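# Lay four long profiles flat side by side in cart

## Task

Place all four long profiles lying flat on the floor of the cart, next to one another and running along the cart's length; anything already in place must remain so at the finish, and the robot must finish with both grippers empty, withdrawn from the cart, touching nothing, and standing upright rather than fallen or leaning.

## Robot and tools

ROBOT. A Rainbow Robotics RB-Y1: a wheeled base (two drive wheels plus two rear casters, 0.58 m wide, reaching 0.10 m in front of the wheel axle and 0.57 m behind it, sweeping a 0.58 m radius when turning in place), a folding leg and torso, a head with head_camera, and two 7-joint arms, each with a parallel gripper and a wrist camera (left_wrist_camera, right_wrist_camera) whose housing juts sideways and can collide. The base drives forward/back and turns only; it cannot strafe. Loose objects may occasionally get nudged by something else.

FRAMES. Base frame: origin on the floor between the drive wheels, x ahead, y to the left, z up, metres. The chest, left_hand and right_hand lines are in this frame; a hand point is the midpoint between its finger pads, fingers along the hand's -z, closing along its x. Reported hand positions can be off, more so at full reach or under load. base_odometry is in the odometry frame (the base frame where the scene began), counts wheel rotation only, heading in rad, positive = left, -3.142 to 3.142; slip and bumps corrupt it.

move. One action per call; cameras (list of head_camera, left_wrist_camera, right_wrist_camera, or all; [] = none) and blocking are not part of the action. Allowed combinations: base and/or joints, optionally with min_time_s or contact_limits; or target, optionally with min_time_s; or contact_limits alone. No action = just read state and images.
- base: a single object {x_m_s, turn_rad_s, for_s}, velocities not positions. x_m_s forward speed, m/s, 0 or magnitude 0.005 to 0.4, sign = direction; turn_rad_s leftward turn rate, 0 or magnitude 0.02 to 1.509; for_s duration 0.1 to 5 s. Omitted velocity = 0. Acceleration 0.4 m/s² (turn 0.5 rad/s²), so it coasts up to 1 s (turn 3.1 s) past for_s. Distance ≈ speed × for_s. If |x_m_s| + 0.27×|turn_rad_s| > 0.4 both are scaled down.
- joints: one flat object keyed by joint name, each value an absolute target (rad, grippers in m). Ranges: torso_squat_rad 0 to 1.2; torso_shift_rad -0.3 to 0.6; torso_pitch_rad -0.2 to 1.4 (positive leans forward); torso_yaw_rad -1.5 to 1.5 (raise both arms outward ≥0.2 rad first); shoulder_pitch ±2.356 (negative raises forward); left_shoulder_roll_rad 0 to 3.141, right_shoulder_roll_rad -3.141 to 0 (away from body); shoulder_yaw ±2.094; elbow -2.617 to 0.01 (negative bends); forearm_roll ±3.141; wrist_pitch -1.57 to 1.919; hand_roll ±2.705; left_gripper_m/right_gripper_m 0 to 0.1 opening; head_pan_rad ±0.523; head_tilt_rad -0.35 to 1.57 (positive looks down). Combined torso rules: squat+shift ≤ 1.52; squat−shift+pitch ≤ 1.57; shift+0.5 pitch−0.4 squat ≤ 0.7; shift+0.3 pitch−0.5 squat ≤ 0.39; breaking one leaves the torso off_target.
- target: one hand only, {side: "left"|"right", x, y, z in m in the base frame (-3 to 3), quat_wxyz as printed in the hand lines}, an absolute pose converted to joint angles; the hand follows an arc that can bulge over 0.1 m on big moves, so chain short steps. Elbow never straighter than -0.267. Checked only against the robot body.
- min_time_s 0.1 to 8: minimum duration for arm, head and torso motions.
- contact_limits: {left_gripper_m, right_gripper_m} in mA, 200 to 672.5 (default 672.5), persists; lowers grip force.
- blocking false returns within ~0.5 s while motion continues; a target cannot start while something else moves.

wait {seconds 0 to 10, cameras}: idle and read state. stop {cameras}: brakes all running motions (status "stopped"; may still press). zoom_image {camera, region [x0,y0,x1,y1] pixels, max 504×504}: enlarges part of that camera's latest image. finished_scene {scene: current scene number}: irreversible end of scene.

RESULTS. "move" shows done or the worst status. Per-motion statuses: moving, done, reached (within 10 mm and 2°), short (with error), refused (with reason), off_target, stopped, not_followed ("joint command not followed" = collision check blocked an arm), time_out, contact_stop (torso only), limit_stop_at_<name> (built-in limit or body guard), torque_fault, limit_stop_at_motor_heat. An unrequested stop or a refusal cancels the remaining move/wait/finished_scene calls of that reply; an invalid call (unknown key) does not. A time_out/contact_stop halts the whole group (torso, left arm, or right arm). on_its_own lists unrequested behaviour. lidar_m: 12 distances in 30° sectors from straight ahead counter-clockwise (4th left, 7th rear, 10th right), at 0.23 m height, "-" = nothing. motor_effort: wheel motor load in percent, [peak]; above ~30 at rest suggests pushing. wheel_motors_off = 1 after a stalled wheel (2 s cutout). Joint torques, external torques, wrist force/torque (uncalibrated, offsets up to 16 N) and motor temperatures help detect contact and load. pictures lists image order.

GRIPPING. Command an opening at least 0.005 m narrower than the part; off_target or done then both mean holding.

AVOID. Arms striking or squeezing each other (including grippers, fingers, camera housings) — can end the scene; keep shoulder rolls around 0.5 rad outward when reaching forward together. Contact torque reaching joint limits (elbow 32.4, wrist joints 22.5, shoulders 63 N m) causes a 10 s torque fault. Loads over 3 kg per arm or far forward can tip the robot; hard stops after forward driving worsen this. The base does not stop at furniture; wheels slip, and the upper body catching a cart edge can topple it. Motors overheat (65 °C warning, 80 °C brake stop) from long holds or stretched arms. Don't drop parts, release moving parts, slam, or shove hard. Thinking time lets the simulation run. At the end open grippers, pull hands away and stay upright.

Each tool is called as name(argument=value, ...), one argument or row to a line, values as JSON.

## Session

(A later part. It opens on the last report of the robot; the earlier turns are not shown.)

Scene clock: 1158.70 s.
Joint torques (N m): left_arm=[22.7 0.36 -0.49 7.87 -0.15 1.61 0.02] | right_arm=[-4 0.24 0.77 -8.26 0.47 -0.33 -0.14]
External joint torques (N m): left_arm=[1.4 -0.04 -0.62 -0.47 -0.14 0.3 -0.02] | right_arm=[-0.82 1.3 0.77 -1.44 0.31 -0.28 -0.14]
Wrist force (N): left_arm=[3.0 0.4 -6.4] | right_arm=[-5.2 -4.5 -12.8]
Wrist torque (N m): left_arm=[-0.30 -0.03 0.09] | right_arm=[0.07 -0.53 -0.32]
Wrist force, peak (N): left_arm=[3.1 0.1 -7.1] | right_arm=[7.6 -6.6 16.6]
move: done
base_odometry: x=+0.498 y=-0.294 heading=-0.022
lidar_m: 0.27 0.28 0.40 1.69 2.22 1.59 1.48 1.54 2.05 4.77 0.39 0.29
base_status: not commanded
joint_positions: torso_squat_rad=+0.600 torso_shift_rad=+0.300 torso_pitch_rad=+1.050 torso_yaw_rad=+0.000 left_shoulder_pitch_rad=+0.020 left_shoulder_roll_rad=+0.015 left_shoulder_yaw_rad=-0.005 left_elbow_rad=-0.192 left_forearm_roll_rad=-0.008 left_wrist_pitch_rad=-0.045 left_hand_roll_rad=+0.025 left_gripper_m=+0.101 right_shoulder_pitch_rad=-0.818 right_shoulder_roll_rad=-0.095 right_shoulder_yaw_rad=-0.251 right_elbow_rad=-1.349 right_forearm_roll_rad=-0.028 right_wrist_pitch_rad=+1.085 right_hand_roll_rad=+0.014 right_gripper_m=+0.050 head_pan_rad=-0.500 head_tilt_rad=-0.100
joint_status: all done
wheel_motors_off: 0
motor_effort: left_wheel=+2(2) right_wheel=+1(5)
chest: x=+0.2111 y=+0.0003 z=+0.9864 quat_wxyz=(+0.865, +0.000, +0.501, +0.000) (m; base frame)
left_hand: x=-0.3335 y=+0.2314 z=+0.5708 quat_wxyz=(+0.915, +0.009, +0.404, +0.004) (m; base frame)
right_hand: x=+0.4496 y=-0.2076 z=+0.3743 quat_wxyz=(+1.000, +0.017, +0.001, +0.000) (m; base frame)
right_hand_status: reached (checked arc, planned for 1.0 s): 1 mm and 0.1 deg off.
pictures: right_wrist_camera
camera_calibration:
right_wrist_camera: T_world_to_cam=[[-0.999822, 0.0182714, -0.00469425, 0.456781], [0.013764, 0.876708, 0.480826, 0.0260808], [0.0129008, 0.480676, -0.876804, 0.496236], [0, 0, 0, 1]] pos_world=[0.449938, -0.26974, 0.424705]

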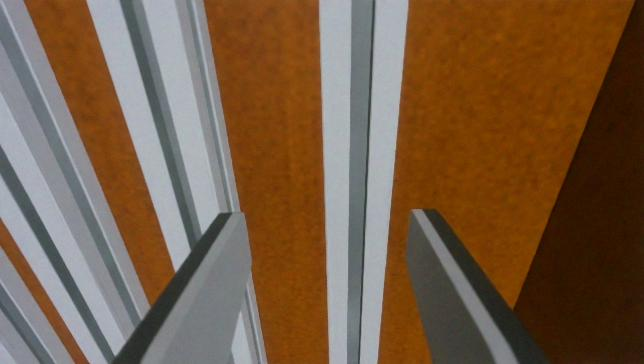

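move(
  joints={"torso_squat_rad": 0.6, "torso_shift_rad": 0.15, "torso_pitch_rad": 0.65, "head_pan_rad": 0, "head_tilt_rad": 0.3},
  cameras=[],
)

move(
  target={"side": "right", "x": 0.52, "y": -0.22, "z": 0.80, "quat_wxyz": [0.9239, 0, -0.3827, 0]},
  min_time_s=1.2,
  cameras=["head_camera"],
)

move(
  base={"x_m_s": -0.3, "for_s": 1.7},
  joints={"head_tilt_rad": 0.15},
  cameras=["head_camera"],
)

Scene clock: 1166.37 s.
Joint torques (N m): left_arm=[14.6 0.99 -0.72 5.01 -0.13 1.05 0.36] | right_arm=[-11.92 -2.16 0.78 -10.11 0.3 -0.96 -0.12]
External joint torques (N m): left_arm=[0.5 0.48 -0.83 -0.48 -0.12 0.36 0.33] | right_arm=[0.22 1.28 0.63 -1.11 0.12 -0.17 -0.15]
Wrist force (N): left_arm=[1.3 0.4 -7.5] | right_arm=[-7.3 -4.2 -12.3]
Wrist torque (N m): left_arm=[-0.29 -0.13 0.14] | right_arm=[0.02 -0.64 -0.37]
Wrist force, peak (N): left_arm=[1.1 0.3 -8.2] | right_arm=[-7.6 -4.4 -12.6]
move: done
base_odometry: x=+0.498 y=-0.294 heading=-0.022
lidar_m: 0.27 0.28 0.39 1.68 2.21 1.57 1.49 1.53 2.05 4.78 0.39 0.28
base_status: not commanded
joint_positions: torso_squat_rad=+0.600 torso_shift_rad=+0.150 torso_pitch_rad=+0.650 torso_yaw_rad=+0.000 left_shoulder_pitch_rad=+0.020 left_shoulder_roll_rad=+0.015 left_shoulder_yaw_rad=-0.005 left_elbow_rad=-0.192 left_forearm_roll_rad=-0.008 left_wrist_pitch_rad=-0.045 left_hand_roll_rad=+0.025 left_gripper_m=+0.101 right_shoulder_pitch_rad=-0.818 right_shoulder_roll_rad=-0.095 right_shoulder_yaw_rad=-0.251 right_elbow_rad=-1.349 right_forearm_roll_rad=-0.028 right_wrist_pitch_rad=+1.085 right_hand_roll_rad=+0.014 right_gripper_m=+0.050 head_pan_rad=+0.000 head_tilt_rad=+0.300
joint_status: all done
wheel_motors_off: 0
motor_effort: left_wheel=+2(3) right_wheel=+0(4)
chest: x=+0.0456 y=+0.0004 z=+1.0981 quat_wxyz=(+0.948, +0.000, +0.319, +0.000) (m; base frame)
left_hand: x=-0.2943 y=+0.2314 z=+0.5033 quat_wxyz=(+0.977, +0.008, +0.214, +0.006) (m; base frame)
right_hand: x=+0.5037 y=-0.2075 z=+0.6272 quat_wxyz=(+0.980, +0.017, -0.198, +0.003) (m; base frame)
pictures: none
No camera images: "cameras" was empty.

Scene clock: 1167.90 s.
Joint torques (N m): left_arm=[15.04 0.88 -0.52 4.96 -0.4 0.81 0.05] | right_arm=[-9.53 -1.23 1.21 -11.13 0.6 -1.52 0.06]
External joint torques (N m): left_arm=[0.94 0.37 -0.63 -0.53 -0.4 0.13 0.03] | right_arm=[-0.1 1.09 0.95 -1.6 0.41 -0.12 0.03]
Wrist force (N): left_arm=[0.8 0.2 -7.9] | right_arm=[-9.2 -4.3 -11.4]
Wrist torque (N m): left_arm=[-0.27 -0.18 0.12] | right_arm=[-0.01 -0.73 -0.37]
Wrist force, peak (N): left_arm=[1.2 0.2 -8.3] | right_arm=[-7.9 -4.8 -13.0]
move: done
base_odometry: x=+0.498 y=-0.294 heading=-0.022
lidar_m: 0.27 0.29 0.40 1.68 2.21 1.58 1.49 1.54 2.07 4.78 0.40 0.29
base_status: not commanded
joint_positions: torso_squat_rad=+0.600 torso_shift_rad=+0.150 torso_pitch_rad=+0.650 torso_yaw_rad=+0.000 left_shoulder_pitch_rad=+0.020 left_shoulder_roll_rad=+0.015 left_shoulder_yaw_rad=-0.005 left_elbow_rad=-0.192 left_forearm_roll_rad=-0.008 left_wrist_pitch_rad=-0.045 left_hand_roll_rad=+0.025 left_gripper_m=+0.101 right_shoulder_pitch_rad=-0.635 right_shoulder_roll_rad=-0.037 right_shoulder_yaw_rad=-0.224 right_elbow_rad=-2.048 right_forearm_roll_rad=+0.003 right_wrist_pitch_rad=+1.211 right_hand_roll_rad=+0.031 right_gripper_m=+0.050 head_pan_rad=+0.000 head_tilt_rad=+0.300
joint_status: all done
wheel_motors_off: 0
motor_effort: left_wheel=+2(3) right_wheel=+0(4)
chest: x=+0.0456 y=+0.0004 z=+1.0981 quat_wxyz=(+0.948, +0.000, +0.319, +0.000) (m; base frame)
left_hand: x=-0.2943 y=+0.2314 z=+0.5033 quat_wxyz=(+0.977, +0.008, +0.214, +0.006) (m; base frame)
right_hand: x=+0.5203 y=-0.2201 z=+0.7996 quat_wxyz=(+0.924, +0.000, -0.383, +0.000) (m; base frame)
right_hand_status: reached (checked arc, planned for 1.2 s): 1 mm and 0.1 deg off.
pictures: head_camera
camera_calibration:
head_camera: T_world_to_cam=[[-0.0554749, -0.998222, 0.0218125, -0.0108623], [-0.783586, 0.0299868, -0.620559, 0.973139], [0.618801, -0.0515174, -0.783856, 0.802368], [0, 0, 0, 1]] pos_world=[0.265429, 0.00131161, 1.23307]

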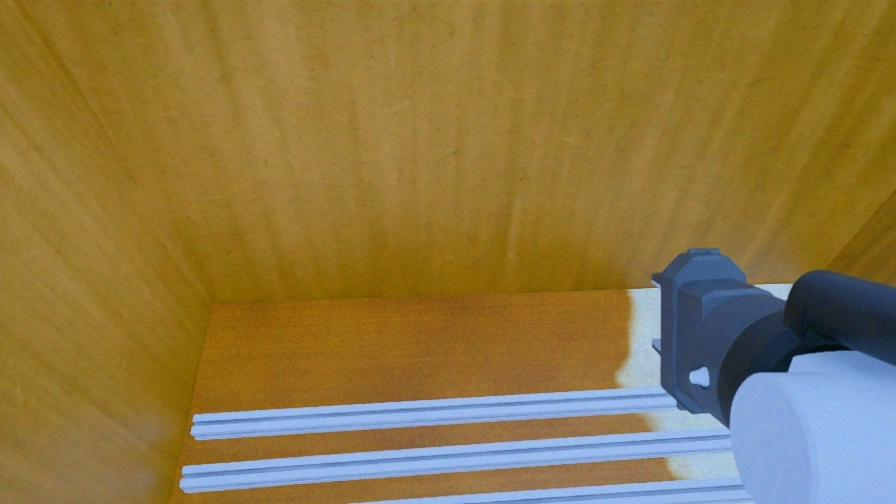

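Scene clock: 1170.97 s.
Joint torques (N m): left_arm=[14.47 0.64 0.17 5.09 -0.2 0.67 0.15] | right_arm=[-9.53 -0.75 0.89 -10.78 0.37 -1.73 0.13]
External joint torques (N m): left_arm=[0.37 0.13 0.06 -0.41 -0.19 -0.02 0.13] | right_arm=[-0.11 1.57 0.64 -1.25 0.19 -0.32 0.1]
Wrist force (N): left_arm=[1.4 0.3 -8.1] | right_arm=[-9.2 -4.0 -11.7]
Wrist torque (N m): left_arm=[-0.29 -0.12 0.15] | right_arm=[-0.02 -0.72 -0.35]
Wrist force, peak (N): left_arm=[1.1 0.3 -8.3] | right_arm=[-9.3 -4.1 -12.1]
move: done
base_odometry: x=-0.012 y=-0.283 heading=-0.024
lidar_m: 0.78 0.81 1.86 4.41 1.46 1.05 0.98 1.01 1.37 3.41 1.12 0.82
base_status: done (sent for 1.7 of 1.7 s)
joint_positions: torso_squat_rad=+0.600 torso_shift_rad=+0.150 torso_pitch_rad=+0.650 torso_yaw_rad=+0.000 left_shoulder_pitch_rad=+0.020 left_shoulder_roll_rad=+0.015 left_shoulder_yaw_rad=-0.005 left_elbow_rad=-0.192 left_forearm_roll_rad=-0.008 left_wrist_pitch_rad=-0.045 left_hand_roll_rad=+0.025 left_gripper_m=+0.101 right_shoulder_pitch_rad=-0.634 right_shoulder_roll_rad=-0.037 right_shoulder_yaw_rad=-0.224 right_elbow_rad=-2.048 right_forearm_roll_rad=+0.003 right_wrist_pitch_rad=+1.211 right_hand_roll_rad=+0.031 right_gripper_m=+0.050 head_pan_rad=+0.000 head_tilt_rad=+0.150
joint_status: all done
wheel_motors_off: 0
motor_effort: left_wheel=-16(35) right_wheel=+19(38)
chest: x=+0.0456 y=+0.0004 z=+1.0981 quat_wxyz=(+0.948, +0.000, +0.319, +0.000) (m; base frame)
left_hand: x=-0.2944 y=+0.2314 z=+0.5033 quat_wxyz=(+0.977, +0.008, +0.214, +0.006) (m; base frame)
right_hand: x=+0.5202 y=-0.2202 z=+0.7996 quat_wxyz=(+0.924, +0.000, -0.383, +0.000) (m; base frame)
pictures: head_camera
camera_calibration:
head_camera: T_world_to_cam=[[-0.0579015, -0.998235, 0.0132059, 0.000267585], [-0.682046, 0.0298948, -0.730698, 1.09132], [0.729013, -0.0513155, -0.682573, 0.656113], [0, 0, 0, 1]] pos_world=[0.266033, 0.00131107, 1.24527]

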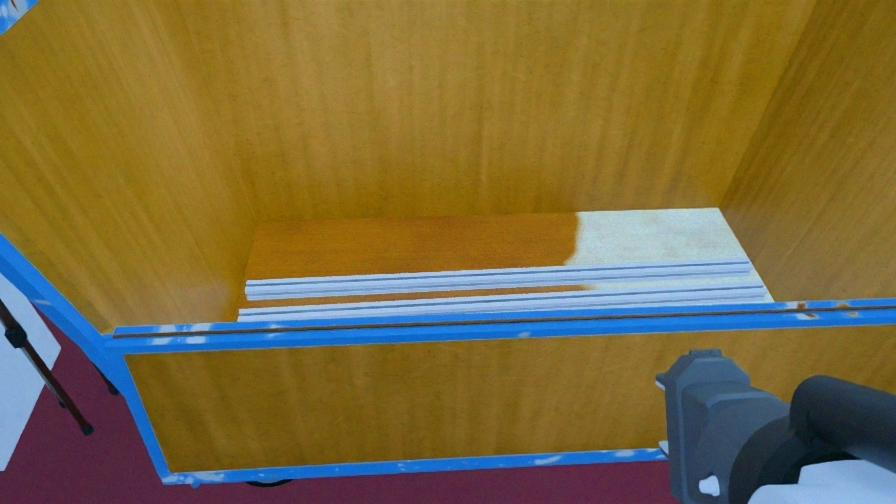

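move(
  joints={"torso_squat_rad": 0.1, "torso_shift_rad": 0, "torso_pitch_rad": 0.5, "head_tilt_rad": 0.3},
  cameras=["head_camera"],
)

Scene clock: 1176.07 s.
Joint torques (N m): left_arm=[11.57 0.37 -0.77 3.95 0.19 0.53 -0.03] | right_arm=[-12.03 -1.19 0.81 -10.52 0.3 -1.74 -0.06]
External joint torques (N m): left_arm=[0.83 -0.16 -0.87 -0.22 0.2 0.11 -0.05] | right_arm=[-0.24 1.64 0.46 -1.24 0.14 -0.16 -0.1]
Wrist force (N): left_arm=[0.4 0.4 -8.1] | right_arm=[-9.9 -4.4 -10.5]
Wrist torque (N m): left_arm=[-0.32 -0.16 0.16] | right_arm=[-0.01 -0.78 -0.37]
Wrist force, peak (N): left_arm=[0.5 0.6 -8.5] | right_arm=[-9.5 -4.3 -11.9]
move: done
base_odometry: x=-0.012 y=-0.283 heading=-0.024
lidar_m: 0.78 0.83 1.85 4.42 1.46 1.06 0.98 1.00 1.35 3.41 1.12 0.82
base_status: not commanded
joint_positions: torso_squat_rad=+0.100 torso_shift_rad=+0.000 torso_pitch_rad=+0.500 torso_yaw_rad=+0.000 left_shoulder_pitch_rad=+0.020 left_shoulder_roll_rad=+0.015 left_shoulder_yaw_rad=-0.005 left_elbow_rad=-0.192 left_forearm_roll_rad=-0.008 left_wrist_pitch_rad=-0.045 left_hand_roll_rad=+0.025 left_gripper_m=+0.101 right_shoulder_pitch_rad=-0.635 right_shoulder_roll_rad=-0.037 right_shoulder_yaw_rad=-0.224 right_elbow_rad=-2.048 right_forearm_roll_rad=+0.003 right_wrist_pitch_rad=+1.211 right_hand_roll_rad=+0.031 right_gripper_m=+0.050 head_pan_rad=+0.000 head_tilt_rad=+0.300
joint_status: all done
wheel_motors_off: 0
motor_effort: left_wheel=-17(21) right_wheel=+21(21)
chest: x=-0.0797 y=+0.0004 z=+1.2485 quat_wxyz=(+0.969, +0.000, +0.247, +0.000) (m; base frame)
left_hand: x=-0.3270 y=+0.2314 z=+0.6097 quat_wxyz=(+0.990, +0.008, +0.140, +0.007) (m; base frame)
right_hand: x=+0.4343 y=-0.2201 z=+1.0244 quat_wxyz=(+0.892, +0.000, -0.451, +0.000) (m; base frame)
pictures: head_camera
camera_calibration:
head_camera: T_world_to_cam=[[-0.0580424, -0.998227, 0.0132018, -0.0105535], [-0.682038, 0.0299937, -0.730701, 1.1139], [0.72901, -0.0514157, -0.68257, 0.880203], [0, 0, 0, 1]] pos_world=[0.117434, 0.00131144, 1.41487]

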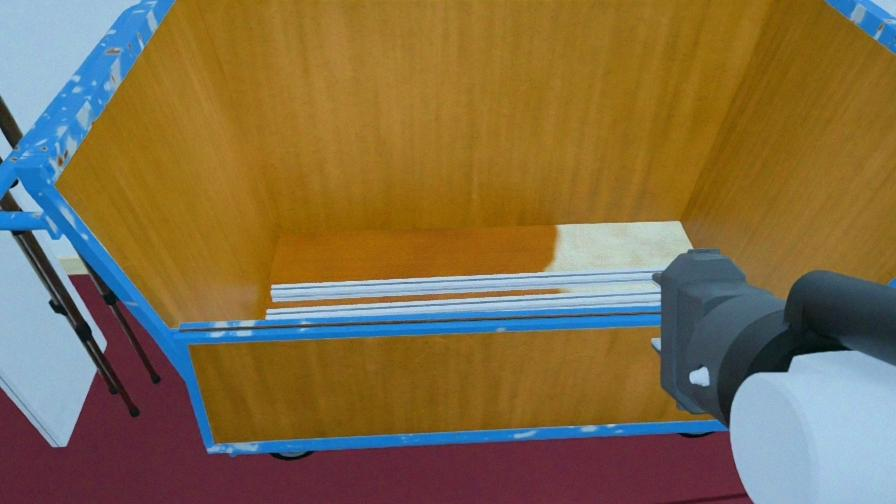

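finished_scene(
  scene=1,
)

The scene is finished: the task was done.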